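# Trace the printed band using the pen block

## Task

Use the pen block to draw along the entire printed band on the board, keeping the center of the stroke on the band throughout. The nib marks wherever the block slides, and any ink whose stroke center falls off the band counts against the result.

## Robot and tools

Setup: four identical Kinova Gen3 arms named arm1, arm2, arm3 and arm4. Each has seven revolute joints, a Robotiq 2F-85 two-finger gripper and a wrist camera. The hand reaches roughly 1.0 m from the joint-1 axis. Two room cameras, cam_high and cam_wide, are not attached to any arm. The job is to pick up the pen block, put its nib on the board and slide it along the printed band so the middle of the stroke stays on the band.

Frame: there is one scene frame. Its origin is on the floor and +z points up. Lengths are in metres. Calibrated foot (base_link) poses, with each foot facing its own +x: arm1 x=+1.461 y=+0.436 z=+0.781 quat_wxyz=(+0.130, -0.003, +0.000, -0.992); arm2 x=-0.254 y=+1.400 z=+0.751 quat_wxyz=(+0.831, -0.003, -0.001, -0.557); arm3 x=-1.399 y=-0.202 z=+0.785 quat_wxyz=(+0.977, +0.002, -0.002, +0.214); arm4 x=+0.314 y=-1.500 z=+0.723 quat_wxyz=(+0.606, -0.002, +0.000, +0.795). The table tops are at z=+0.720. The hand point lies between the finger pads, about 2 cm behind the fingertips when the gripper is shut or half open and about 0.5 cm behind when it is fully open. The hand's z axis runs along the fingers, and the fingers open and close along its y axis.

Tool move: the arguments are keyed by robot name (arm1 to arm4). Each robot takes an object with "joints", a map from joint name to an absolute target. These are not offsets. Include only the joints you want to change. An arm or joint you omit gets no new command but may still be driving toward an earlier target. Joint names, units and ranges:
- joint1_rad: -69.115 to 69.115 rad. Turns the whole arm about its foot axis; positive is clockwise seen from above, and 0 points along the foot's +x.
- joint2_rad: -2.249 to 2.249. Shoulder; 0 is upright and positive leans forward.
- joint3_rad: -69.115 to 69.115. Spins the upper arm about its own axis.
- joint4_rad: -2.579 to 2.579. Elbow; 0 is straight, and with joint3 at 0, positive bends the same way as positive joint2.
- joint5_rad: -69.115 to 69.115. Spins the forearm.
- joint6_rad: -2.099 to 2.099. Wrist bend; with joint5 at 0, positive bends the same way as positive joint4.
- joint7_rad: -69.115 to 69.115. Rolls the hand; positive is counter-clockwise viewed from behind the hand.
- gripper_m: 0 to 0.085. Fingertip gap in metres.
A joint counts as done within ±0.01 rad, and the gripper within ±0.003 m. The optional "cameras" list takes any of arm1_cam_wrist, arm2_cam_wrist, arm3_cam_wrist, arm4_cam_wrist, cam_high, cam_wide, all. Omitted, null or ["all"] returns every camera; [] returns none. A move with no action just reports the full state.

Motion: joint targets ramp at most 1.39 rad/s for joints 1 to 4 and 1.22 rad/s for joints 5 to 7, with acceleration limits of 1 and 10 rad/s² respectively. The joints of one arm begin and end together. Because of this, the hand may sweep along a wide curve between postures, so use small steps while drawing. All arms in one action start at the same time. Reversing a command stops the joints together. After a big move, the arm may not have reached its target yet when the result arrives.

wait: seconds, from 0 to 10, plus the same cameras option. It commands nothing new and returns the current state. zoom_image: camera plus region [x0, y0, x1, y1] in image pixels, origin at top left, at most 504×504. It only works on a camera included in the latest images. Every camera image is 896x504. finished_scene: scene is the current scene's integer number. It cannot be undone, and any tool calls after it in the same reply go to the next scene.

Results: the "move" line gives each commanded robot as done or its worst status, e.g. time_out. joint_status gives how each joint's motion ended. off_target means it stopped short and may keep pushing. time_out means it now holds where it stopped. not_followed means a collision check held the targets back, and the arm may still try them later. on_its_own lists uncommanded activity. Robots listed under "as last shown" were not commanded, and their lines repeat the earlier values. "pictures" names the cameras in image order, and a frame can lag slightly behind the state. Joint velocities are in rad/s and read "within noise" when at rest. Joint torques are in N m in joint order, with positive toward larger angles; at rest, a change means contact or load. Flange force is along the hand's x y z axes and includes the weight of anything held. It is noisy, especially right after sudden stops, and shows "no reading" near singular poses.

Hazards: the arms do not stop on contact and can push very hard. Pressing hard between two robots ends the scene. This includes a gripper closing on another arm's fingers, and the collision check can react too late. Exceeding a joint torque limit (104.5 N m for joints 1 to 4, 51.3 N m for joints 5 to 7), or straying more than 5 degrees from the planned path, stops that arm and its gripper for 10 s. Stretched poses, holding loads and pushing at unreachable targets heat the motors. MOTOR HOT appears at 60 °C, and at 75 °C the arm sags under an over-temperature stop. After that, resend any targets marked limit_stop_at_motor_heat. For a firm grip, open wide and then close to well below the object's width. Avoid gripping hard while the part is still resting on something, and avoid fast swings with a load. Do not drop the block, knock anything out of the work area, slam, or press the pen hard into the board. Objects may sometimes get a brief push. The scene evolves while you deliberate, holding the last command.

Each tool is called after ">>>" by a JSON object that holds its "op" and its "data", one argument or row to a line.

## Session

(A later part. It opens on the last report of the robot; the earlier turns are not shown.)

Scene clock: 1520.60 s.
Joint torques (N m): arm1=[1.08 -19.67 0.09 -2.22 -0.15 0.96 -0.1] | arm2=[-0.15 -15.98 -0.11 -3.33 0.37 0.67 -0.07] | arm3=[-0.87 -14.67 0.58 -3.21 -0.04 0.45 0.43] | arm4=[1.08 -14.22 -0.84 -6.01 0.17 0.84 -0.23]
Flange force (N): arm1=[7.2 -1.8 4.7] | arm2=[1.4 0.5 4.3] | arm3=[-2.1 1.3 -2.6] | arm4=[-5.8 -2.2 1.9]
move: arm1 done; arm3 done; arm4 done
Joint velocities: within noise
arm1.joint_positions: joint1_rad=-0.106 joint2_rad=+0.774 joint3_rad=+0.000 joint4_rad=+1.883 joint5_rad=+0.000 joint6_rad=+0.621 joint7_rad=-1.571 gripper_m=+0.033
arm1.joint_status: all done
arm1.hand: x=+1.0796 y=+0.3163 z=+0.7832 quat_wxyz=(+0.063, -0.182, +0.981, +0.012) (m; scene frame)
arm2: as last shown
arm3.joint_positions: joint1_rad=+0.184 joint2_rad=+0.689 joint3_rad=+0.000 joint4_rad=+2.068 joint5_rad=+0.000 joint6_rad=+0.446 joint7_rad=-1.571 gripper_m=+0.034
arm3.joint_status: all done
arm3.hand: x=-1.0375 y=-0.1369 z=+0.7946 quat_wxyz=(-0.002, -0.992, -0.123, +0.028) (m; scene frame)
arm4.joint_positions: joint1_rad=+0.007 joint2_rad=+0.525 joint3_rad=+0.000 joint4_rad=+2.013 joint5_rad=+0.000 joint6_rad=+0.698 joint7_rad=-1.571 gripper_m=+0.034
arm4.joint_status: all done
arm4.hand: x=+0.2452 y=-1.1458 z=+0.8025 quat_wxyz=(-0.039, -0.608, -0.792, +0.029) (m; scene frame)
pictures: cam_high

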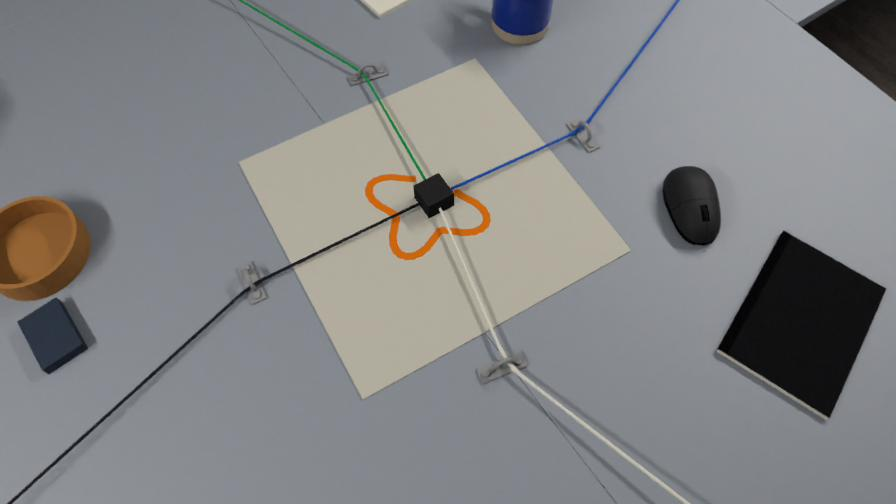

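>>> {"op": "move", "data": {
  "arm1": {"joints": {"joint4_rad": 1.9015}},
  "arm2": {"joints": {"joint4_rad": 2.1204}},
  "arm3": {"joints": {"joint4_rad": 2.0496}},
  "arm4": {"joints": {"joint4_rad": 2.0106}},
  "cameras": ["cam_high"]
}}

>>> {"op": "zoom_image", "data": {
  "camera": "cam_high",
  "region": [400, 165, 472, 225]
}}

>>> {"op": "move", "data": {
  "arm1": {"joints": {"joint4_rad": 1.9202}},
  "arm2": {"joints": {"joint4_rad": 2.1184}},
  "arm3": {"joints": {"joint4_rad": 2.0306}},
  "arm4": {"joints": {"joint4_rad": 2.0076}},
  "cameras": ["cam_high"]
}}

>>> {"op": "zoom_image", "data": {
  "camera": "cam_high",
  "region": [400, 165, 472, 225]
}}

Scene clock: 1599.53 s.
Joint torques (N m): arm1=[1.08 -19.4 0.15 -1.9 -0.15 1.05 -0.08] | arm2=[-0.1 -15.91 -0.23 -3.4 0.33 0.58 -0.12] | arm3=[-0.89 -14.85 0.56 -3.66 -0.04 0.38 0.44] | arm4=[1.05 -14.24 -0.88 -6.14 0.18 0.8 -0.19]
Flange force (N): arm1=[7.4 -1.8 4.6] | arm2=[1.2 0.5 3.9] | arm3=[-2.8 1.3 -2.6] | arm4=[-6.1 -2.2 1.9]
move: arm1 done; arm2 done; arm3 done; arm4 done
Joint velocities: within noise
arm1.joint_positions: joint1_rad=-0.106 joint2_rad=+0.774 joint3_rad=+0.000 joint4_rad=+1.901 joint5_rad=+0.000 joint6_rad=+0.621 joint7_rad=-1.571 gripper_m=+0.033
arm1.joint_status: all done
arm1.hand: x=+1.0899 y=+0.3202 z=+0.7813 quat_wxyz=(+0.073, -0.181, +0.981, +0.014) (m; scene frame)
arm2.joint_positions: joint1_rad=+0.057 joint2_rad=+0.605 joint3_rad=+0.000 joint4_rad=+2.120 joint5_rad=+0.000 joint6_rad=+0.533 joint7_rad=-1.571 gripper_m=+0.033
arm2.joint_status: all done
arm2.hand: x=-0.1693 y=+1.0798 z=+0.7867 quat_wxyz=(+0.031, -0.813, +0.580, +0.046) (m; scene frame)
arm3.joint_positions: joint1_rad=+0.184 joint2_rad=+0.689 joint3_rad=+0.000 joint4_rad=+2.050 joint5_rad=+0.000 joint6_rad=+0.446 joint7_rad=-1.571 gripper_m=+0.034
arm3.joint_status: all done
arm3.hand: x=-1.0266 y=-0.1342 z=+0.7966 quat_wxyz=(+0.000, -0.992, -0.123, +0.019) (m; scene frame)
arm4.joint_positions: joint1_rad=+0.007 joint2_rad=+0.525 joint3_rad=+0.000 joint4_rad=+2.011 joint5_rad=+0.000 joint6_rad=+0.698 joint7_rad=-1.571 gripper_m=+0.034
arm4.joint_status: all done
arm4.hand: x=+0.2449 y=-1.1446 z=+0.8028 quat_wxyz=(-0.038, -0.608, -0.792, +0.028) (m; scene frame)
pictures: cam_high

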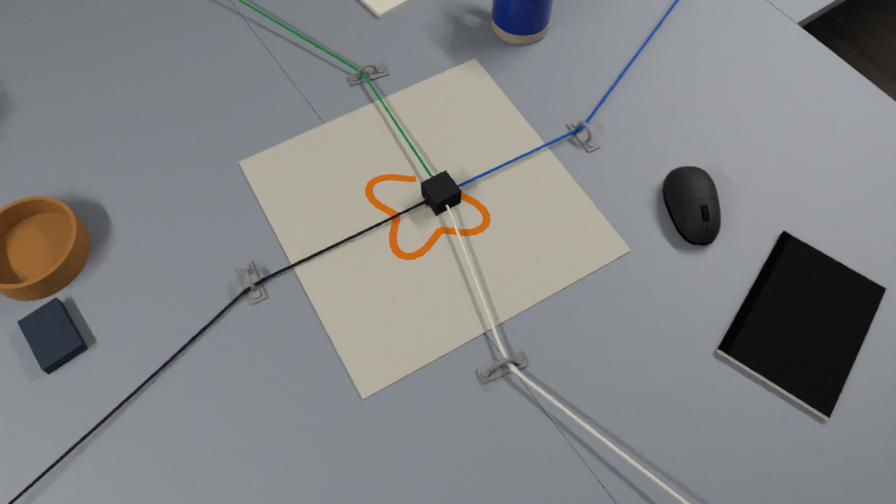

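Scaled by 7.000 from the camera's 896x504 image, which has a finer 1280x720 frame.

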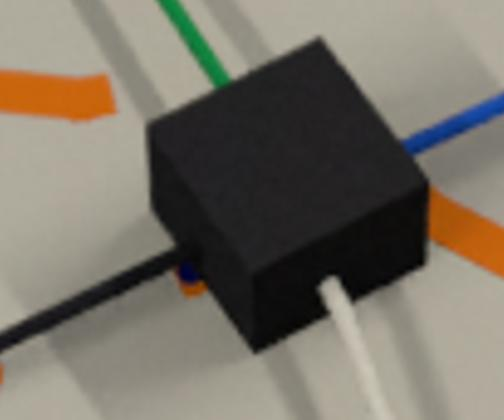

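Scene clock: 1600.17 s.
Joint torques (N m): arm1=[1.06 -19.14 0.13 -1.71 -0.15 1.16 -0.09] | arm2=[-0.02 -15.84 -0.09 -3.36 0.33 0.59 -0.15] | arm3=[-0.85 -15.15 0.56 -3.95 -0.03 0.29 0.43] | arm4=[1.04 -14.33 -0.88 -6.25 0.19 0.74 -0.21]
Flange force (N): arm1=[7.2 -1.8 4.6] | arm2=[1.3 0.3 3.7] | arm3=[-2.9 1.2 -2.5] | arm4=[-6.2 -2.2 2.0]
move: arm1 done; arm2 done; arm3 done; arm4 done
Joint velocities: within noise
arm1.joint_positions: joint1_rad=-0.106 joint2_rad=+0.774 joint3_rad=+0.000 joint4_rad=+1.920 joint5_rad=+0.000 joint6_rad=+0.621 joint7_rad=-1.571 gripper_m=+0.033
arm1.joint_status: all done
arm1.hand: x=+1.1002 y=+0.3241 z=+0.7796 quat_wxyz=(+0.082, -0.181, +0.980, +0.016) (m; scene frame)
arm2.joint_positions: joint1_rad=+0.057 joint2_rad=+0.605 joint3_rad=+0.000 joint4_rad=+2.118 joint5_rad=+0.000 joint6_rad=+0.533 joint7_rad=-1.571 gripper_m=+0.033
arm2.joint_status: all done
arm2.hand: x=-0.1689 y=+1.0786 z=+0.7869 quat_wxyz=(+0.030, -0.813, +0.580, +0.045) (m; scene frame)
arm3.joint_positions: joint1_rad=+0.184 joint2_rad=+0.689 joint3_rad=+0.000 joint4_rad=+2.031 joint5_rad=+0.000 joint6_rad=+0.446 joint7_rad=-1.571 gripper_m=+0.034
arm3.joint_status: all done
arm3.hand: x=-1.0156 y=-0.1314 z=+0.7988 quat_wxyz=(+0.001, -0.992, -0.123, +0.010) (m; scene frame)
arm4.joint_positions: joint1_rad=+0.007 joint2_rad=+0.525 joint3_rad=+0.000 joint4_rad=+2.008 joint5_rad=+0.000 joint6_rad=+0.698 joint7_rad=-1.571 gripper_m=+0.034
arm4.joint_status: all done
arm4.hand: x=+0.2444 y=-1.1430 z=+0.8032 quat_wxyz=(-0.037, -0.608, -0.792, +0.027) (m; scene frame)
pictures: cam_high

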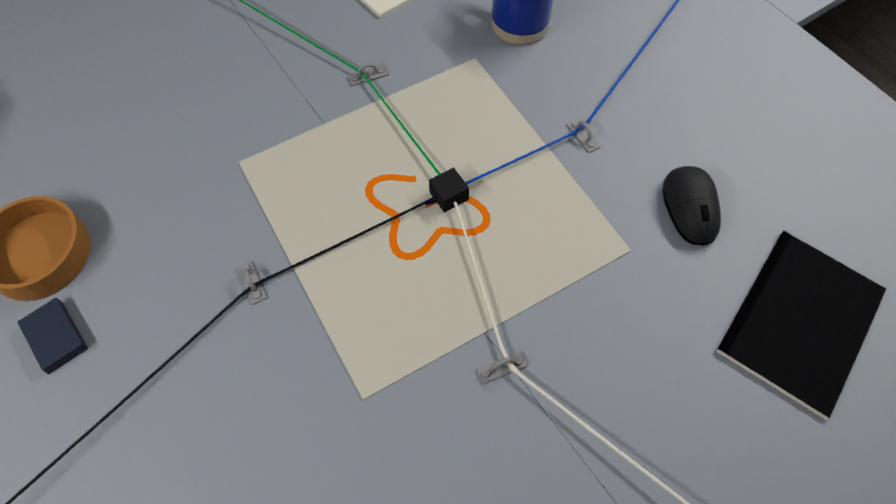

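Scaled by 7.000 from the camera's 896x504 image, which has a finer 1280x720 frame.

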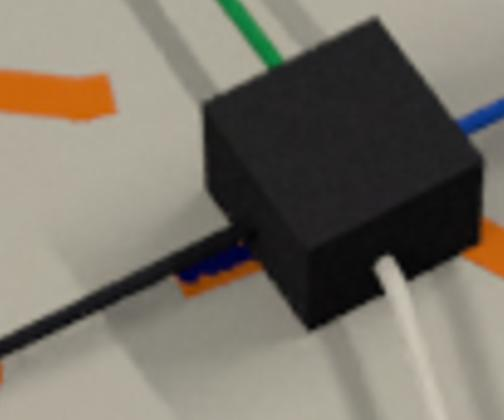

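>>> {"op": "zoom_image", "data": {
  "camera": "cam_high",
  "region": [415, 190, 451, 215]
}}

>>> {"op": "zoom_image", "data": {
  "camera": "cam_high",
  "region": [420, 160, 500, 226]
}}

Scaled by 14.000 from the camera's 896x504 image, which has a finer 1280x720 frame.

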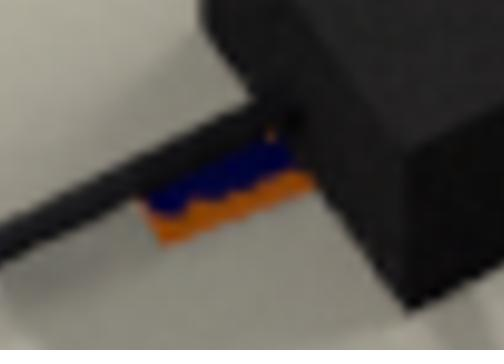

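Scaled by 6.300 from the camera's 896x504 image, which has a finer 1280x720 frame.

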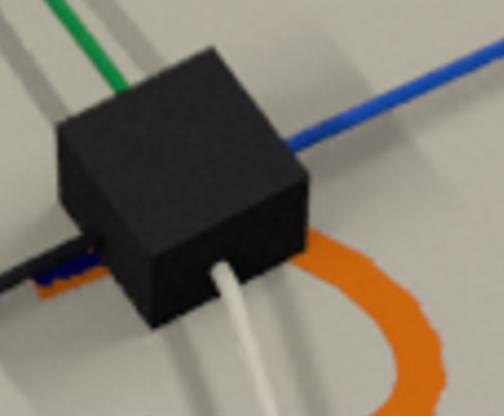

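>>> {"op": "move", "data": {
  "arm1": {"joints": {"joint4_rad": 1.9400}},
  "arm2": {"joints": {"joint4_rad": 2.1150}},
  "arm3": {"joints": {"joint4_rad": 2.0103}},
  "arm4": {"joints": {"joint4_rad": 2.0038}},
  "cameras": ["cam_high"]
}}

>>> {"op": "zoom_image", "data": {
  "camera": "cam_high",
  "region": [420, 160, 492, 220]
}}

>>> {"op": "move", "data": {
  "arm1": {"joints": {"joint4_rad": 1.9416}},
  "arm2": {"joints": {"joint4_rad": 2.1044}},
  "arm3": {"joints": {"joint4_rad": 2.0081}},
  "arm4": {"joints": {"joint4_rad": 2.0134}},
  "cameras": []
}}

>>> {"op": "move", "data": {
  "arm1": {"joints": {"joint4_rad": 1.9487}},
  "arm2": {"joints": {"joint4_rad": 2.0903}},
  "arm3": {"joints": {"joint4_rad": 1.9992}},
  "arm4": {"joints": {"joint4_rad": 2.0237}},
  "cameras": ["cam_high"]
}}

>>> {"op": "zoom_image", "data": {
  "camera": "cam_high",
  "region": [420, 160, 492, 220]
}}

Scene clock: 1715.83 s.
Joint torques (N m): arm1=[1.1 -18.86 0.08 -1.23 -0.15 1.3 -0.11] | arm2=[-0.09 -16.06 -0.12 -3.49 0.3 0.45 -0.15] | arm3=[-0.84 -15.35 0.53 -4.09 -0.04 0.23 0.44] | arm4=[1.04 -14.37 -0.87 -6.29 0.17 0.72 -0.23]
Flange force (N): arm1=[7.8 -1.8 4.5] | arm2=[1.4 0.5 3.8] | arm3=[-2.7 1.2 -2.6] | arm4=[-6.2 -2.1 1.9]
move: arm1 done; arm2 done; arm3 done; arm4 done
Joint velocities: within noise
arm1.joint_positions: joint1_rad=-0.106 joint2_rad=+0.774 joint3_rad=+0.000 joint4_rad=+1.940 joint5_rad=+0.000 joint6_rad=+0.621 joint7_rad=-1.571 gripper_m=+0.033
arm1.joint_status: all done
arm1.hand: x=+1.1111 y=+0.3283 z=+0.7780 quat_wxyz=(+0.091, -0.181, +0.979, +0.018) (m; scene frame)
arm2.joint_positions: joint1_rad=+0.057 joint2_rad=+0.605 joint3_rad=+0.000 joint4_rad=+2.115 joint5_rad=+0.000 joint6_rad=+0.533 joint7_rad=-1.571 gripper_m=+0.033
arm2.joint_status: all done
arm2.hand: x=-0.1682 y=+1.0767 z=+0.7872 quat_wxyz=(+0.029, -0.813, +0.580, +0.044) (m; scene frame)
arm3.joint_positions: joint1_rad=+0.184 joint2_rad=+0.689 joint3_rad=+0.000 joint4_rad=+2.010 joint5_rad=+0.000 joint6_rad=+0.446 joint7_rad=-1.571 gripper_m=+0.034
arm3.joint_status: all done
arm3.hand: x=-1.0038 y=-0.1284 z=+0.8015 quat_wxyz=(+0.002, -0.992, -0.123, +0.000) (m; scene frame)
arm4.joint_positions: joint1_rad=+0.007 joint2_rad=+0.525 joint3_rad=+0.000 joint4_rad=+2.004 joint5_rad=+0.000 joint6_rad=+0.698 joint7_rad=-1.571 gripper_m=+0.034
arm4.joint_status: all done
arm4.hand: x=+0.2439 y=-1.1409 z=+0.8038 quat_wxyz=(-0.035, -0.608, -0.792, +0.026) (m; scene frame)
pictures: cam_high

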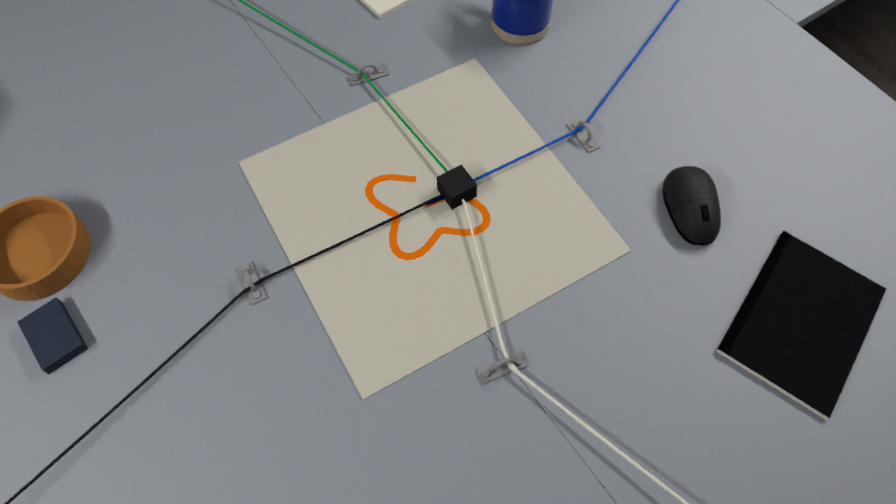

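Scaled by 7.000 from the camera's 896x504 image, which has a finer 1280x720 frame.

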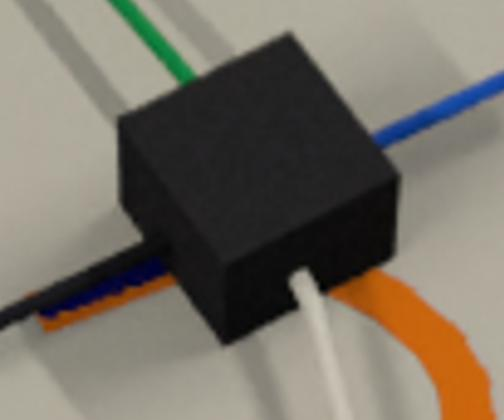

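Scene clock: 1716.40 s.
Joint torques (N m): arm1=[1.07 -19.04 0.08 -1.64 -0.17 1.07 -0.07] | arm2=[0 -16.34 -0.16 -4.04 0.36 0.24 -0.1] | arm3=[-0.86 -15.37 0.55 -4.14 -0.04 0.24 0.45] | arm4=[1.09 -14.03 -0.83 -5.45 0.18 1.14 -0.2]
Flange force (N): arm1=[7.1 -1.8 4.5] | arm2=[0.6 0.1 3.9] | arm3=[-2.8 1.2 -2.5] | arm4=[-4.8 -2.2 1.8]
move: arm1 done; arm2 done; arm3 done; arm4 done
Joint velocities: within noise
arm1.joint_positions: joint1_rad=-0.106 joint2_rad=+0.774 joint3_rad=+0.000 joint4_rad=+1.942 joint5_rad=+0.000 joint6_rad=+0.621 joint7_rad=-1.571 gripper_m=+0.033
arm1.joint_status: all done
arm1.hand: x=+1.1120 y=+0.3287 z=+0.7779 quat_wxyz=(+0.092, -0.181, +0.979, +0.018) (m; scene frame)
arm2.joint_positions: joint1_rad=+0.057 joint2_rad=+0.605 joint3_rad=+0.000 joint4_rad=+2.104 joint5_rad=+0.000 joint6_rad=+0.533 joint7_rad=-1.571 gripper_m=+0.033
arm2.joint_status: all done
arm2.hand: x=-0.1662 y=+1.0708 z=+0.7883 quat_wxyz=(+0.026, -0.813, +0.580, +0.039) (m; scene frame)
arm3.joint_positions: joint1_rad=+0.184 joint2_rad=+0.689 joint3_rad=+0.000 joint4_rad=+2.008 joint5_rad=+0.000 joint6_rad=+0.446 joint7_rad=-1.571 gripper_m=+0.034
arm3.joint_status: all done
arm3.hand: x=-1.0026 y=-0.1281 z=+0.8018 quat_wxyz=(+0.002, -0.992, -0.123, -0.002) (m; scene frame)
arm4.joint_positions: joint1_rad=+0.007 joint2_rad=+0.525 joint3_rad=+0.000 joint4_rad=+2.013 joint5_rad=+0.000 joint6_rad=+0.698 joint7_rad=-1.571 gripper_m=+0.034
arm4.joint_status: all done
arm4.hand: x=+0.2453 y=-1.1462 z=+0.8024 quat_wxyz=(-0.039, -0.608, -0.792, +0.029) (m; scene frame)
pictures: none
No camera images: "cameras" was empty.

Scene clock: 1717.00 s.
Joint torques (N m): arm1=[1.09 -18.9 0.21 -1.44 -0.13 1.19 -0.08] | arm2=[0 -16.39 -0.06 -4.1 0.28 0.29 -0.13] | arm3=[-0.85 -15.46 0.56 -4.29 -0.04 0.18 0.45] | arm4=[1.08 -14.01 -0.84 -5.56 0.17 1.07 -0.21]
Flange force (N): arm1=[7.3 -1.9 4.6] | arm2=[0.5 0.2 3.8] | arm3=[-2.9 1.2 -2.6] | arm4=[-5.2 -2.2 2.0]
move: arm1 done; arm2 done; arm3 done; arm4 done
Joint velocities: within noise
arm1.joint_positions: joint1_rad=-0.106 joint2_rad=+0.774 joint3_rad=+0.000 joint4_rad=+1.949 joint5_rad=+0.000 joint6_rad=+0.621 joint7_rad=-1.571 gripper_m=+0.033
arm1.joint_status: all done
arm1.hand: x=+1.1159 y=+0.3302 z=+0.7774 quat_wxyz=(+0.096, -0.181, +0.979, +0.018) (m; scene frame)
arm2.joint_positions: joint1_rad=+0.057 joint2_rad=+0.605 joint3_rad=+0.000 joint4_rad=+2.090 joint5_rad=+0.000 joint6_rad=+0.533 joint7_rad=-1.571 gripper_m=+0.033
arm2.joint_status: all done
arm2.hand: x=-0.1635 y=+1.0629 z=+0.7898 quat_wxyz=(+0.022, -0.814, +0.580, +0.034) (m; scene frame)
arm3.joint_positions: joint1_rad=+0.184 joint2_rad=+0.689 joint3_rad=+0.000 joint4_rad=+1.999 joint5_rad=+0.000 joint6_rad=+0.446 joint7_rad=-1.571 gripper_m=+0.034
arm3.joint_status: all done
arm3.hand: x=-0.9975 y=-0.1268 z=+0.8030 quat_wxyz=(+0.003, -0.992, -0.123, -0.006) (m; scene frame)
arm4.joint_positions: joint1_rad=+0.007 joint2_rad=+0.525 joint3_rad=+0.000 joint4_rad=+2.024 joint5_rad=+0.000 joint6_rad=+0.698 joint7_rad=-1.571 gripper_m=+0.034
arm4.joint_status: all done
arm4.hand: x=+0.2468 y=-1.1518 z=+0.8009 quat_wxyz=(-0.043, -0.608, -0.792, +0.032) (m; scene frame)
pictures: cam_high

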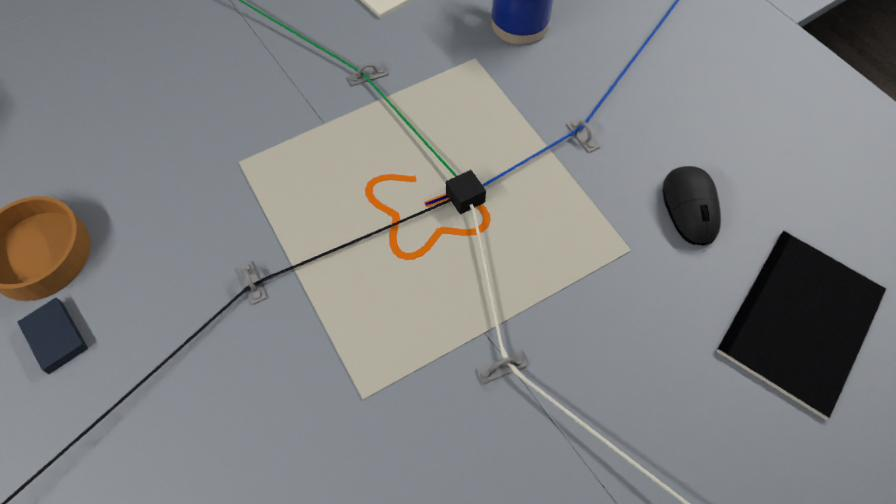

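Scaled by 7.000 from the camera's 896x504 image, which has a finer 1280x720 frame.

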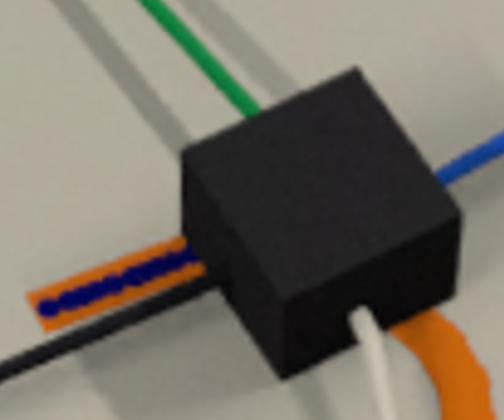

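>>> {"op": "move", "data": {
  "arm1": {"joints": {"joint4_rad": 1.9550}},
  "arm2": {"joints": {"joint4_rad": 2.0746}},
  "arm3": {"joints": {"joint4_rad": 1.9899}},
  "arm4": {"joints": {"joint4_rad": 2.0347}},
  "cameras": []
}}

>>> {"op": "move", "data": {
  "arm1": {"joints": {"joint4_rad": 1.9580}},
  "arm2": {"joints": {"joint4_rad": 2.0566}},
  "arm3": {"joints": {"joint4_rad": 1.9815}},
  "arm4": {"joints": {"joint4_rad": 2.0480}},
  "cameras": ["cam_high"]
}}

>>> {"op": "zoom_image", "data": {
  "camera": "cam_high",
  "region": [430, 170, 502, 230]
}}

Scene clock: 1731.70 s.
Joint torques (N m): arm1=[1.09 -18.8 0.1 -1.34 -0.17 1.2 -0.08] | arm2=[-0.09 -16.71 -0.19 -4.71 0.37 0.16 -0.08] | arm3=[-0.9 -15.67 0.51 -4.38 -0.04 0.16 0.48] | arm4=[1.06 -13.9 -0.84 -5.56 0.18 1.04 -0.19]
Flange force (N): arm1=[7.4 -1.8 4.5] | arm2=[-0.5 0.2 4.2] | arm3=[-2.7 1.2 -2.3] | arm4=[-5.4 -2.2 2.0]
move: arm1 done; arm2 done; arm3 done; arm4 done
Joint velocities: within noise
arm1.joint_positions: joint1_rad=-0.106 joint2_rad=+0.774 joint3_rad=+0.000 joint4_rad=+1.955 joint5_rad=+0.000 joint6_rad=+0.621 joint7_rad=-1.571 gripper_m=+0.033
arm1.joint_status: all done
arm1.hand: x=+1.1194 y=+0.3315 z=+0.7769 quat_wxyz=(+0.099, -0.181, +0.978, +0.019) (m; scene frame)
arm2.joint_positions: joint1_rad=+0.057 joint2_rad=+0.605 joint3_rad=+0.000 joint4_rad=+2.075 joint5_rad=+0.000 joint6_rad=+0.533 joint7_rad=-1.571 gripper_m=+0.033
arm2.joint_status: all done
arm2.hand: x=-0.1604 y=+1.0541 z=+0.7917 quat_wxyz=(+0.017, -0.814, +0.580, +0.027) (m; scene frame)
arm3.joint_positions: joint1_rad=+0.184 joint2_rad=+0.689 joint3_rad=+0.000 joint4_rad=+1.990 joint5_rad=+0.000 joint6_rad=+0.446 joint7_rad=-1.571 gripper_m=+0.034
arm3.joint_status: all done
arm3.hand: x=-0.9921 y=-0.1255 z=+0.8044 quat_wxyz=(+0.003, -0.992, -0.123, -0.011) (m; scene frame)
arm4.joint_positions: joint1_rad=+0.007 joint2_rad=+0.525 joint3_rad=+0.000 joint4_rad=+2.035 joint5_rad=+0.000 joint6_rad=+0.698 joint7_rad=-1.571 gripper_m=+0.034
arm4.joint_status: all done
arm4.hand: x=+0.2484 y=-1.1579 z=+0.7994 quat_wxyz=(-0.048, -0.608, -0.792, +0.036) (m; scene frame)
pictures: none
No camera images: "cameras" was empty.

Scene clock: 1732.33 s.
Joint torques (N m): arm1=[1.13 -18.81 0.12 -1.43 -0.15 1.17 -0.07] | arm2=[-0.1 -16.88 -0.1 -4.7 0.34 0.06 -0.18] | arm3=[-0.9 -15.72 0.55 -4.58 -0.01 0.11 0.44] | arm4=[1.08 -13.59 -0.85 -4.93 0.16 1.32 -0.22]
Flange force (N): arm1=[7.1 -1.9 4.6] | arm2=[0.1 0.5 3.8] | arm3=[-3.1 1.3 -2.5] | arm4=[-4.5 -2.1 1.8]
move: arm1 done; arm2 done; arm3 done; arm4 done
Joint velocities: within noise
arm1.joint_positions: joint1_rad=-0.106 joint2_rad=+0.774 joint3_rad=+0.000 joint4_rad=+1.958 joint5_rad=+0.000 joint6_rad=+0.621 joint7_rad=-1.571 gripper_m=+0.033
arm1.joint_status: all done
arm1.hand: x=+1.1210 y=+0.3321 z=+0.7767 quat_wxyz=(+0.100, -0.181, +0.978, +0.019) (m; scene frame)
arm2.joint_positions: joint1_rad=+0.057 joint2_rad=+0.605 joint3_rad=+0.000 joint4_rad=+2.057 joint5_rad=+0.000 joint6_rad=+0.533 joint7_rad=-1.571 gripper_m=+0.033
arm2.joint_status: all done
arm2.hand: x=-0.1569 y=+1.0441 z=+0.7940 quat_wxyz=(+0.012, -0.814, +0.580, +0.020) (m; scene frame)
arm3.joint_positions: joint1_rad=+0.184 joint2_rad=+0.689 joint3_rad=+0.000 joint4_rad=+1.982 joint5_rad=+0.000 joint6_rad=+0.446 joint7_rad=-1.571 gripper_m=+0.034
arm3.joint_status: all done
arm3.hand: x=-0.9873 y=-0.1243 z=+0.8057 quat_wxyz=(+0.004, -0.992, -0.123, -0.015) (m; scene frame)
arm4.joint_positions: joint1_rad=+0.007 joint2_rad=+0.525 joint3_rad=+0.000 joint4_rad=+2.048 joint5_rad=+0.000 joint6_rad=+0.698 joint7_rad=-1.571 gripper_m=+0.034
arm4.joint_status: all done
arm4.hand: x=+0.2504 y=-1.1653 z=+0.7976 quat_wxyz=(-0.053, -0.608, -0.791, +0.040) (m; scene frame)
pictures: cam_high

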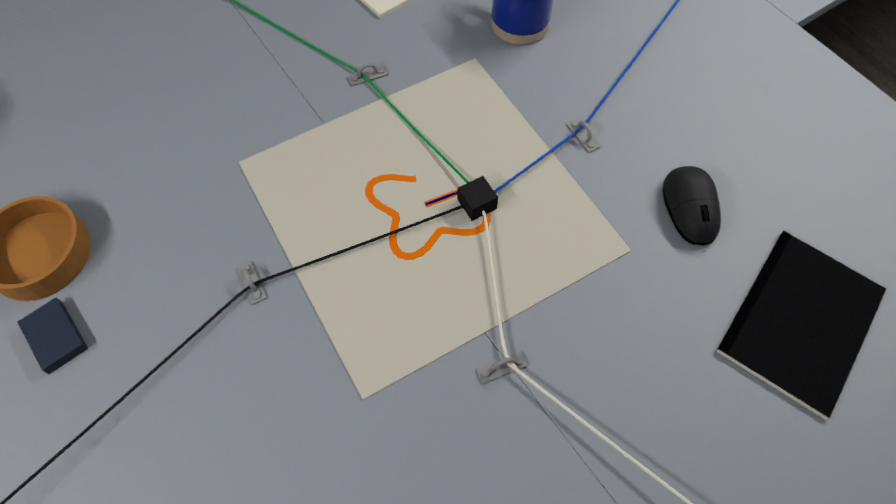

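Scaled by 7.000 from the camera's 896x504 image, which has a finer 1280x720 frame.

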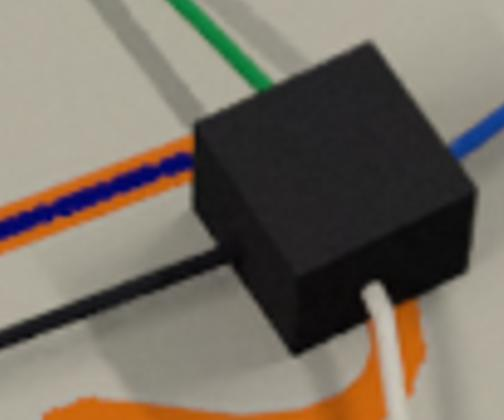

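>>> {"op": "move", "data": {
  "arm1": {"joints": {"joint4_rad": 1.9562}},
  "arm2": {"joints": {"joint4_rad": 2.0383}},
  "arm3": {"joints": {"joint4_rad": 1.9767}},
  "arm4": {"joints": {"joint4_rad": 2.0633}},
  "cameras": ["cam_high"]
}}

>>> {"op": "zoom_image", "data": {
  "camera": "cam_high",
  "region": [430, 170, 502, 230]
}}

>>> {"op": "move", "data": {
  "arm1": {"joints": {"joint4_rad": 1.9487}},
  "arm2": {"joints": {"joint4_rad": 2.0223}},
  "arm3": {"joints": {"joint4_rad": 1.9771}},
  "arm4": {"joints": {"joint4_rad": 2.0794}},
  "cameras": ["cam_high"]
}}

>>> {"op": "zoom_image", "data": {
  "camera": "cam_high",
  "region": [440, 170, 512, 230]
}}

Scene clock: 1758.17 s.
Joint torques (N m): arm1=[1.09 -18.88 0.12 -1.46 -0.16 1.15 -0.11] | arm2=[-0.08 -17.09 -0.15 -4.83 0.35 0.1 -0.07] | arm3=[-0.85 -15.7 0.52 -4.44 -0.05 0.2 0.46] | arm4=[1.05 -13.41 -0.82 -4.72 0.16 1.41 -0.2]
Flange force (N): arm1=[7.1 -1.8 4.7] | arm2=[0.2 0.2 4.0] | arm3=[-2.8 1.2 -2.4] | arm4=[-4.4 -2.0 1.9]
move: arm1 done; arm2 done; arm3 done; arm4 done
Joint velocities: within noise
arm1.joint_positions: joint1_rad=-0.106 joint2_rad=+0.774 joint3_rad=+0.000 joint4_rad=+1.956 joint5_rad=+0.000 joint6_rad=+0.621 joint7_rad=-1.571 gripper_m=+0.033
arm1.joint_status: all done
arm1.hand: x=+1.1200 y=+0.3318 z=+0.7768 quat_wxyz=(+0.099, -0.181, +0.978, +0.019) (m; scene frame)
arm2.joint_positions: joint1_rad=+0.057 joint2_rad=+0.605 joint3_rad=+0.000 joint4_rad=+2.038 joint5_rad=+0.000 joint6_rad=+0.533 joint7_rad=-1.571 gripper_m=+0.033
arm2.joint_status: all done
arm2.hand: x=-0.1534 y=+1.0339 z=+0.7965 quat_wxyz=(+0.007, -0.814, +0.580, +0.013) (m; scene frame)
arm3.joint_positions: joint1_rad=+0.184 joint2_rad=+0.689 joint3_rad=+0.000 joint4_rad=+1.977 joint5_rad=+0.000 joint6_rad=+0.446 joint7_rad=-1.571 gripper_m=+0.034
arm3.joint_status: all done
arm3.hand: x=-0.9845 y=-0.1236 z=+0.8064 quat_wxyz=(+0.004, -0.992, -0.123, -0.017) (m; scene frame)
arm4.joint_positions: joint1_rad=+0.007 joint2_rad=+0.525 joint3_rad=+0.000 joint4_rad=+2.063 joint5_rad=+0.000 joint6_rad=+0.698 joint7_rad=-1.571 gripper_m=+0.034
arm4.joint_status: all done
arm4.hand: x=+0.2527 y=-1.1738 z=+0.7958 quat_wxyz=(-0.059, -0.607, -0.791, +0.044) (m; scene frame)
pictures: cam_high

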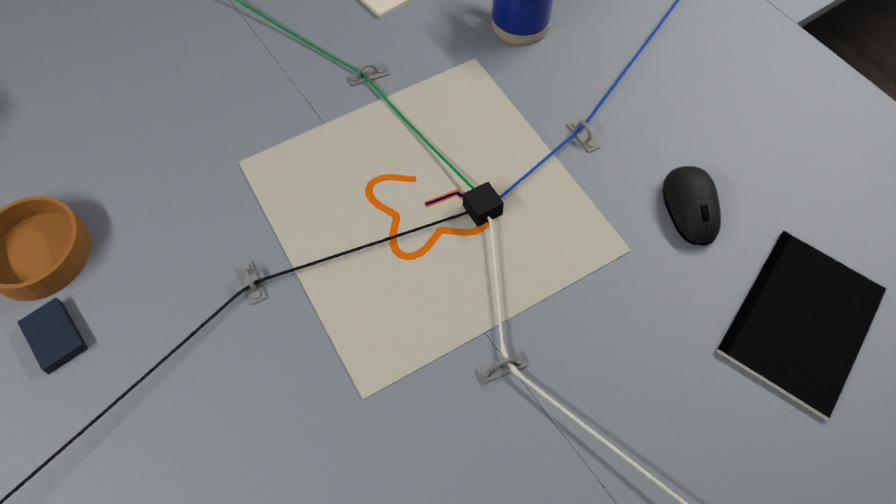

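Scaled by 7.000 from the camera's 896x504 image, which has a finer 1280x720 frame.

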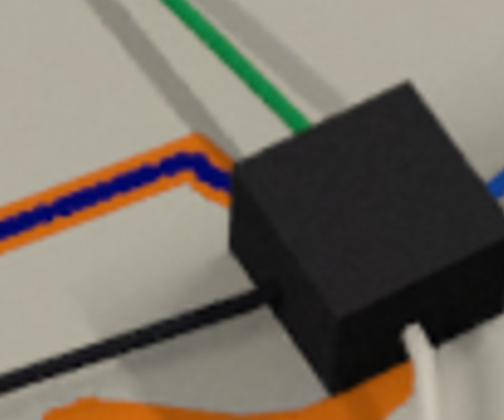

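Scene clock: 1758.80 s.
Joint torques (N m): arm1=[1.12 -18.93 0.07 -1.52 -0.17 1.13 -0.08] | arm2=[-0.05 -17.25 -0.18 -4.94 0.36 -0.04 -0.09] | arm3=[-0.9 -15.73 0.55 -4.45 -0.04 0.14 0.46] | arm4=[1.07 -13.32 -0.85 -4.74 0.18 1.31 -0.21]
Flange force (N): arm1=[7.2 -1.9 4.6] | arm2=[0.5 0.2 3.6] | arm3=[-2.6 1.3 -2.5] | arm4=[-4.6 -2.0 1.9]
move: arm1 done; arm2 done; arm3 done; arm4 done
Joint velocities: within noise
arm1.joint_positions: joint1_rad=-0.106 joint2_rad=+0.774 joint3_rad=+0.000 joint4_rad=+1.949 joint5_rad=+0.000 joint6_rad=+0.621 joint7_rad=-1.571 gripper_m=+0.033
arm1.joint_status: all done
arm1.hand: x=+1.1159 y=+0.3302 z=+0.7774 quat_wxyz=(+0.096, -0.181, +0.979, +0.018) (m; scene frame)
arm2.joint_positions: joint1_rad=+0.057 joint2_rad=+0.605 joint3_rad=+0.000 joint4_rad=+2.022 joint5_rad=+0.000 joint6_rad=+0.533 joint7_rad=-1.571 gripper_m=+0.033
arm2.joint_status: all done
arm2.hand: x=-0.1504 y=+1.0250 z=+0.7988 quat_wxyz=(+0.002, -0.814, +0.580, +0.006) (m; scene frame)
arm3.joint_positions: joint1_rad=+0.184 joint2_rad=+0.689 joint3_rad=+0.000 joint4_rad=+1.977 joint5_rad=+0.000 joint6_rad=+0.446 joint7_rad=-1.571 gripper_m=+0.034
arm3.joint_status: all done
arm3.hand: x=-0.9848 y=-0.1237 z=+0.8063 quat_wxyz=(+0.004, -0.992, -0.123, -0.017) (m; scene frame)
arm4.joint_positions: joint1_rad=+0.007 joint2_rad=+0.525 joint3_rad=+0.000 joint4_rad=+2.079 joint5_rad=+0.000 joint6_rad=+0.698 joint7_rad=-1.571 gripper_m=+0.034
arm4.joint_status: all done
arm4.hand: x=+0.2551 y=-1.1827 z=+0.7939 quat_wxyz=(-0.065, -0.607, -0.791, +0.049) (m; scene frame)
pictures: cam_high

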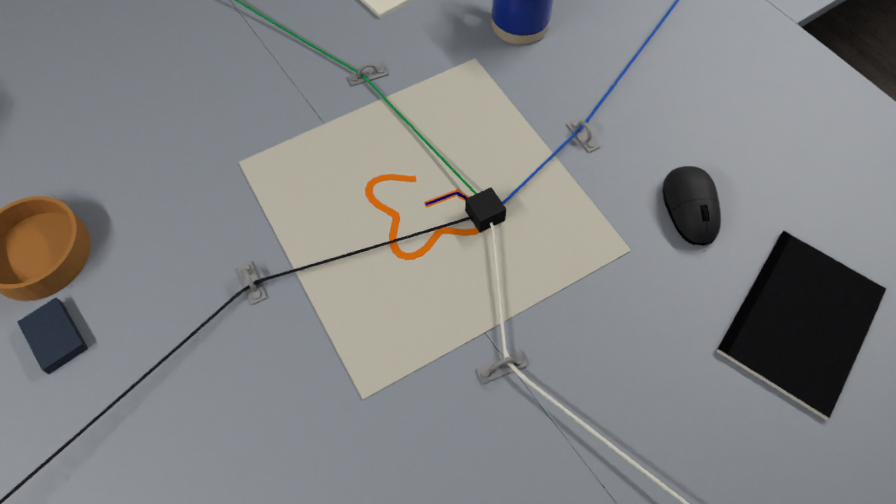

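Scaled by 7.000 from the camera's 896x504 image, which has a finer 1280x720 frame.

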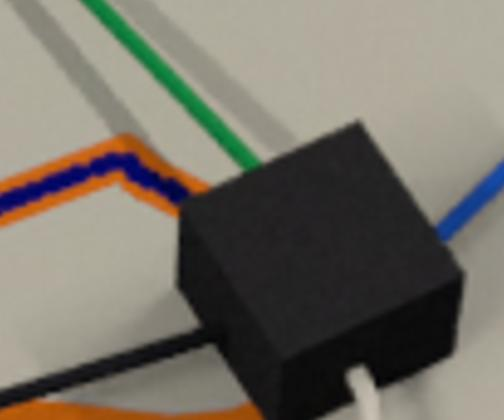

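>>> {"op": "move", "data": {
  "arm1": {"joints": {"joint4_rad": 1.9366}},
  "arm2": {"joints": {"joint4_rad": 2.0107}},
  "arm3": {"joints": {"joint4_rad": 1.9837}},
  "arm4": {"joints": {"joint4_rad": 2.0946}},
  "cameras": []
}}

>>> {"op": "move", "data": {
  "arm1": {"joints": {"joint4_rad": 1.9217}},
  "arm2": {"joints": {"joint4_rad": 2.0050}},
  "arm3": {"joints": {"joint4_rad": 1.9959}},
  "arm4": {"joints": {"joint4_rad": 2.1067}},
  "cameras": ["cam_high"]
}}

>>> {"op": "zoom_image", "data": {
  "camera": "cam_high",
  "region": [430, 180, 502, 240]
}}

>>> {"op": "move", "data": {
  "arm1": {"joints": {"joint4_rad": 1.9062}},
  "arm2": {"joints": {"joint4_rad": 2.0056}},
  "arm3": {"joints": {"joint4_rad": 2.0121}},
  "arm4": {"joints": {"joint4_rad": 2.1136}},
  "cameras": []
}}

>>> {"op": "move", "data": {
  "arm1": {"joints": {"joint4_rad": 1.8917}},
  "arm2": {"joints": {"joint4_rad": 2.0116}},
  "arm3": {"joints": {"joint4_rad": 2.0302}},
  "arm4": {"joints": {"joint4_rad": 2.1145}},
  "cameras": ["cam_high"]
}}

>>> {"op": "zoom_image", "data": {
  "camera": "cam_high",
  "region": [430, 180, 502, 240]
}}

Scene clock: 1781.87 s.
Joint torques (N m): arm1=[1.11 -19.22 0.15 -1.98 -0.15 0.95 -0.07] | arm2=[-0.07 -17.35 -0.1 -5.13 0.33 -0.07 -0.12] | arm3=[-0.92 -15.69 0.56 -4.41 -0.04 0.16 0.41] | arm4=[1.07 -12.99 -0.84 -4.21 0.18 1.6 -0.22]
Flange force (N): arm1=[6.6 -1.9 4.7] | arm2=[0.2 0.3 3.6] | arm3=[-2.7 1.5 -2.4] | arm4=[-4.0 -1.9 1.9]
move: arm1 done; arm2 done; arm3 done; arm4 done
Joint velocities: within noise
arm1.joint_positions: joint1_rad=-0.106 joint2_rad=+0.774 joint3_rad=+0.000 joint4_rad=+1.937 joint5_rad=+0.000 joint6_rad=+0.621 joint7_rad=-1.571 gripper_m=+0.033
arm1.joint_status: all done
arm1.hand: x=+1.1092 y=+0.3276 z=+0.7782 quat_wxyz=(+0.090, -0.181, +0.979, +0.017) (m; scene frame)
arm2.joint_positions: joint1_rad=+0.057 joint2_rad=+0.605 joint3_rad=+0.000 joint4_rad=+2.011 joint5_rad=+0.000 joint6_rad=+0.533 joint7_rad=-1.571 gripper_m=+0.033
arm2.joint_status: all done
arm2.hand: x=-0.1481 y=+1.0186 z=+0.8007 quat_wxyz=(-0.001, -0.814, +0.580, +0.001) (m; scene frame)
arm3.joint_positions: joint1_rad=+0.184 joint2_rad=+0.689 joint3_rad=+0.000 joint4_rad=+1.984 joint5_rad=+0.000 joint6_rad=+0.446 joint7_rad=-1.571 gripper_m=+0.034
arm3.joint_status: all done
arm3.hand: x=-0.9885 y=-0.1246 z=+0.8053 quat_wxyz=(+0.004, -0.992, -0.123, -0.014) (m; scene frame)
arm4.joint_positions: joint1_rad=+0.007 joint2_rad=+0.525 joint3_rad=+0.000 joint4_rad=+2.095 joint5_rad=+0.000 joint6_rad=+0.698 joint7_rad=-1.571 gripper_m=+0.034
arm4.joint_status: all done
arm4.hand: x=+0.2573 y=-1.1912 z=+0.7923 quat_wxyz=(-0.071, -0.607, -0.790, +0.054) (m; scene frame)
pictures: none
No camera images: "cameras" was empty.

Scene clock: 1782.47 s.
Joint torques (N m): arm1=[1.08 -19.4 0.15 -2.22 -0.16 0.85 -0.09] | arm2=[-0.06 -17.39 -0.12 -5.05 0.27 0.03 -0.07] | arm3=[-0.83 -15.35 0.57 -3.71 -0.04 0.48 0.45] | arm4=[1.07 -12.98 -0.82 -4.46 0.18 1.44 -0.2]
Flange force (N): arm1=[6.4 -1.8 4.7] | arm2=[0.4 0.2 3.8] | arm3=[-1.7 1.2 -2.3] | arm4=[-4.7 -2.0 2.0]
move: arm1 done; arm2 done; arm3 done; arm4 done
Joint velocities: within noise
arm1.joint_positions: joint1_rad=-0.106 joint2_rad=+0.774 joint3_rad=+0.000 joint4_rad=+1.922 joint5_rad=+0.000 joint6_rad=+0.621 joint7_rad=-1.571 gripper_m=+0.033
arm1.joint_status: all done
arm1.hand: x=+1.1010 y=+0.3245 z=+0.7794 quat_wxyz=(+0.083, -0.181, +0.980, +0.016) (m; scene frame)
arm2.joint_positions: joint1_rad=+0.057 joint2_rad=+0.605 joint3_rad=+0.000 joint4_rad=+2.005 joint5_rad=+0.000 joint6_rad=+0.533 joint7_rad=-1.571 gripper_m=+0.033
arm2.joint_status: all done
arm2.hand: x=-0.1471 y=+1.0155 z=+0.8016 quat_wxyz=(-0.003, -0.814, +0.580, -0.001) (m; scene frame)
arm3.joint_positions: joint1_rad=+0.184 joint2_rad=+0.689 joint3_rad=+0.000 joint4_rad=+1.996 joint5_rad=+0.000 joint6_rad=+0.446 joint7_rad=-1.571 gripper_m=+0.034
arm3.joint_status: all done
arm3.hand: x=-0.9955 y=-0.1264 z=+0.8035 quat_wxyz=(+0.003, -0.992, -0.123, -0.008) (m; scene frame)
arm4.joint_positions: joint1_rad=+0.007 joint2_rad=+0.525 joint3_rad=+0.000 joint4_rad=+2.107 joint5_rad=+0.000 joint6_rad=+0.698 joint7_rad=-1.571 gripper_m=+0.034
arm4.joint_status: all done
arm4.hand: x=+0.2592 y=-1.1980 z=+0.7912 quat_wxyz=(-0.076, -0.606, -0.790, +0.058) (m; scene frame)
pictures: cam_high

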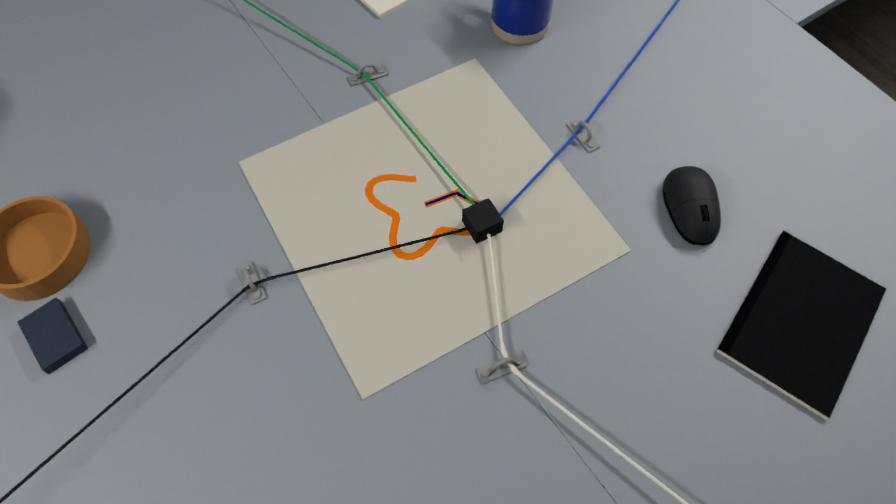

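Scaled by 7.000 from the camera's 896x504 image, which has a finer 1280x720 frame.

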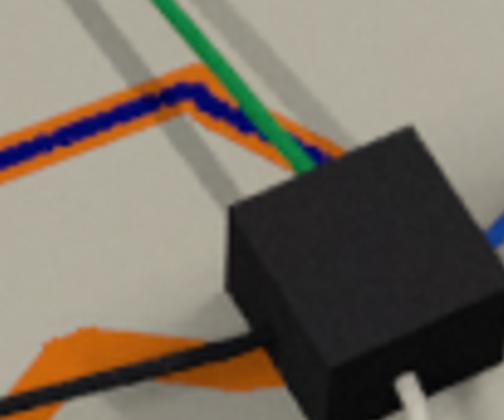

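Scene clock: 1783.10 s.
Joint torques (N m): arm1=[1.08 -19.55 0.15 -2.32 -0.15 0.81 -0.07] | arm2=[-0.03 -17.24 -0.03 -5.01 0.37 0.08 -0.06] | arm3=[-0.85 -15 0.54 -3.14 -0.07 0.74 0.45] | arm4=[1.06 -12.99 -0.85 -4.67 0.17 1.31 -0.19]
Flange force (N): arm1=[6.6 -1.9 4.6] | arm2=[0.3 0.1 3.6] | arm3=[-1.0 1.3 -2.3] | arm4=[-5.2 -2.0 2.1]
move: arm1 done; arm2 done; arm3 done; arm4 done
Joint velocities: within noise
arm1.joint_positions: joint1_rad=-0.106 joint2_rad=+0.774 joint3_rad=+0.000 joint4_rad=+1.906 joint5_rad=+0.000 joint6_rad=+0.621 joint7_rad=-1.571 gripper_m=+0.033
arm1.joint_status: all done
arm1.hand: x=+1.0925 y=+0.3212 z=+0.7808 quat_wxyz=(+0.075, -0.181, +0.980, +0.015) (m; scene frame)
arm2.joint_positions: joint1_rad=+0.057 joint2_rad=+0.605 joint3_rad=+0.000 joint4_rad=+2.006 joint5_rad=+0.000 joint6_rad=+0.533 joint7_rad=-1.571 gripper_m=+0.033
arm2.joint_status: all done
arm2.hand: x=-0.1472 y=+1.0158 z=+0.8015 quat_wxyz=(-0.003, -0.814, +0.580, -0.001) (m; scene frame)
arm3.joint_positions: joint1_rad=+0.184 joint2_rad=+0.689 joint3_rad=+0.000 joint4_rad=+2.012 joint5_rad=+0.000 joint6_rad=+0.446 joint7_rad=-1.571 gripper_m=+0.034
arm3.joint_status: all done
arm3.hand: x=-1.0048 y=-0.1287 z=+0.8012 quat_wxyz=(+0.002, -0.992, -0.123, +0.000) (m; scene frame)
arm4.joint_positions: joint1_rad=+0.007 joint2_rad=+0.525 joint3_rad=+0.000 joint4_rad=+2.114 joint5_rad=+0.000 joint6_rad=+0.698 joint7_rad=-1.571 gripper_m=+0.034
arm4.joint_status: all done
arm4.hand: x=+0.2602 y=-1.2019 z=+0.7905 quat_wxyz=(-0.079, -0.606, -0.789, +0.060) (m; scene frame)
pictures: none
No camera images: "cameras" was empty.

Scene clock: 1783.73 s.
Joint torques (N m): arm1=[1.06 -19.79 0.14 -2.64 -0.15 0.73 -0.08] | arm2=[0.07 -17.33 -0.06 -4.83 0.32 0.15 -0.07] | arm3=[-0.85 -14.89 0.57 -3.25 -0.04 0.68 0.43] | arm4=[1.05 -13.03 -0.83 -4.74 0.17 1.27 -0.19]
Flange force (N): arm1=[6.3 -1.8 4.8] | arm2=[0.7 -0.1 4.0] | arm3=[-1.7 1.3 -2.3] | arm4=[-5.3 -2.0 2.2]
move: arm1 done; arm2 done; arm3 done; arm4 done
Joint velocities: within noise
arm1.joint_positions: joint1_rad=-0.106 joint2_rad=+0.774 joint3_rad=+0.000 joint4_rad=+1.892 joint5_rad=+0.000 joint6_rad=+0.621 joint7_rad=-1.571 gripper_m=+0.033
arm1.joint_status: all done
arm1.hand: x=+1.0845 y=+0.3181 z=+0.7823 quat_wxyz=(+0.068, -0.182, +0.981, +0.013) (m; scene frame)
arm2.joint_positions: joint1_rad=+0.057 joint2_rad=+0.605 joint3_rad=+0.000 joint4_rad=+2.012 joint5_rad=+0.000 joint6_rad=+0.533 joint7_rad=-1.571 gripper_m=+0.033
arm2.joint_status: all done
arm2.hand: x=-0.1483 y=+1.0191 z=+0.8005 quat_wxyz=(-0.001, -0.814, +0.580, +0.002) (m; scene frame)
arm3.joint_positions: joint1_rad=+0.184 joint2_rad=+0.689 joint3_rad=+0.000 joint4_rad=+2.030 joint5_rad=+0.000 joint6_rad=+0.446 joint7_rad=-1.571 gripper_m=+0.034
arm3.joint_status: all done
arm3.hand: x=-1.0153 y=-0.1313 z=+0.7989 quat_wxyz=(+0.001, -0.992, -0.123, +0.009) (m; scene frame)
arm4.joint_positions: joint1_rad=+0.007 joint2_rad=+0.525 joint3_rad=+0.000 joint4_rad=+2.115 joint5_rad=+0.000 joint6_rad=+0.698 joint7_rad=-1.571 gripper_m=+0.034
arm4.joint_status: all done
arm4.hand: x=+0.2603 y=-1.2024 z=+0.7904 quat_wxyz=(-0.079, -0.606, -0.789, +0.060) (m; scene frame)
pictures: cam_high

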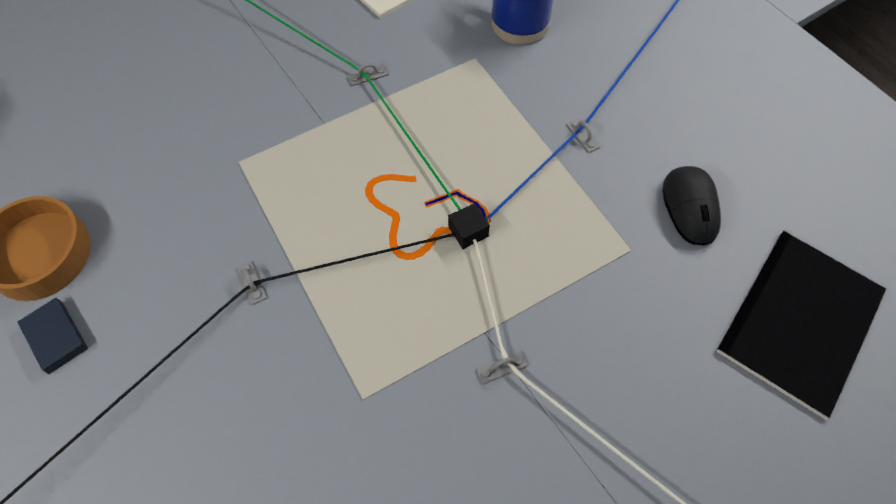

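Scaled by 7.000 from the camera's 896x504 image, which has a finer 1280x720 frame.

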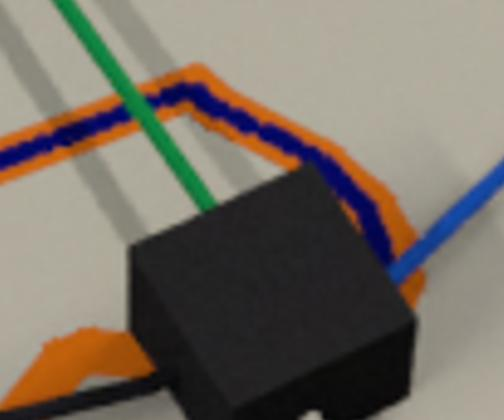

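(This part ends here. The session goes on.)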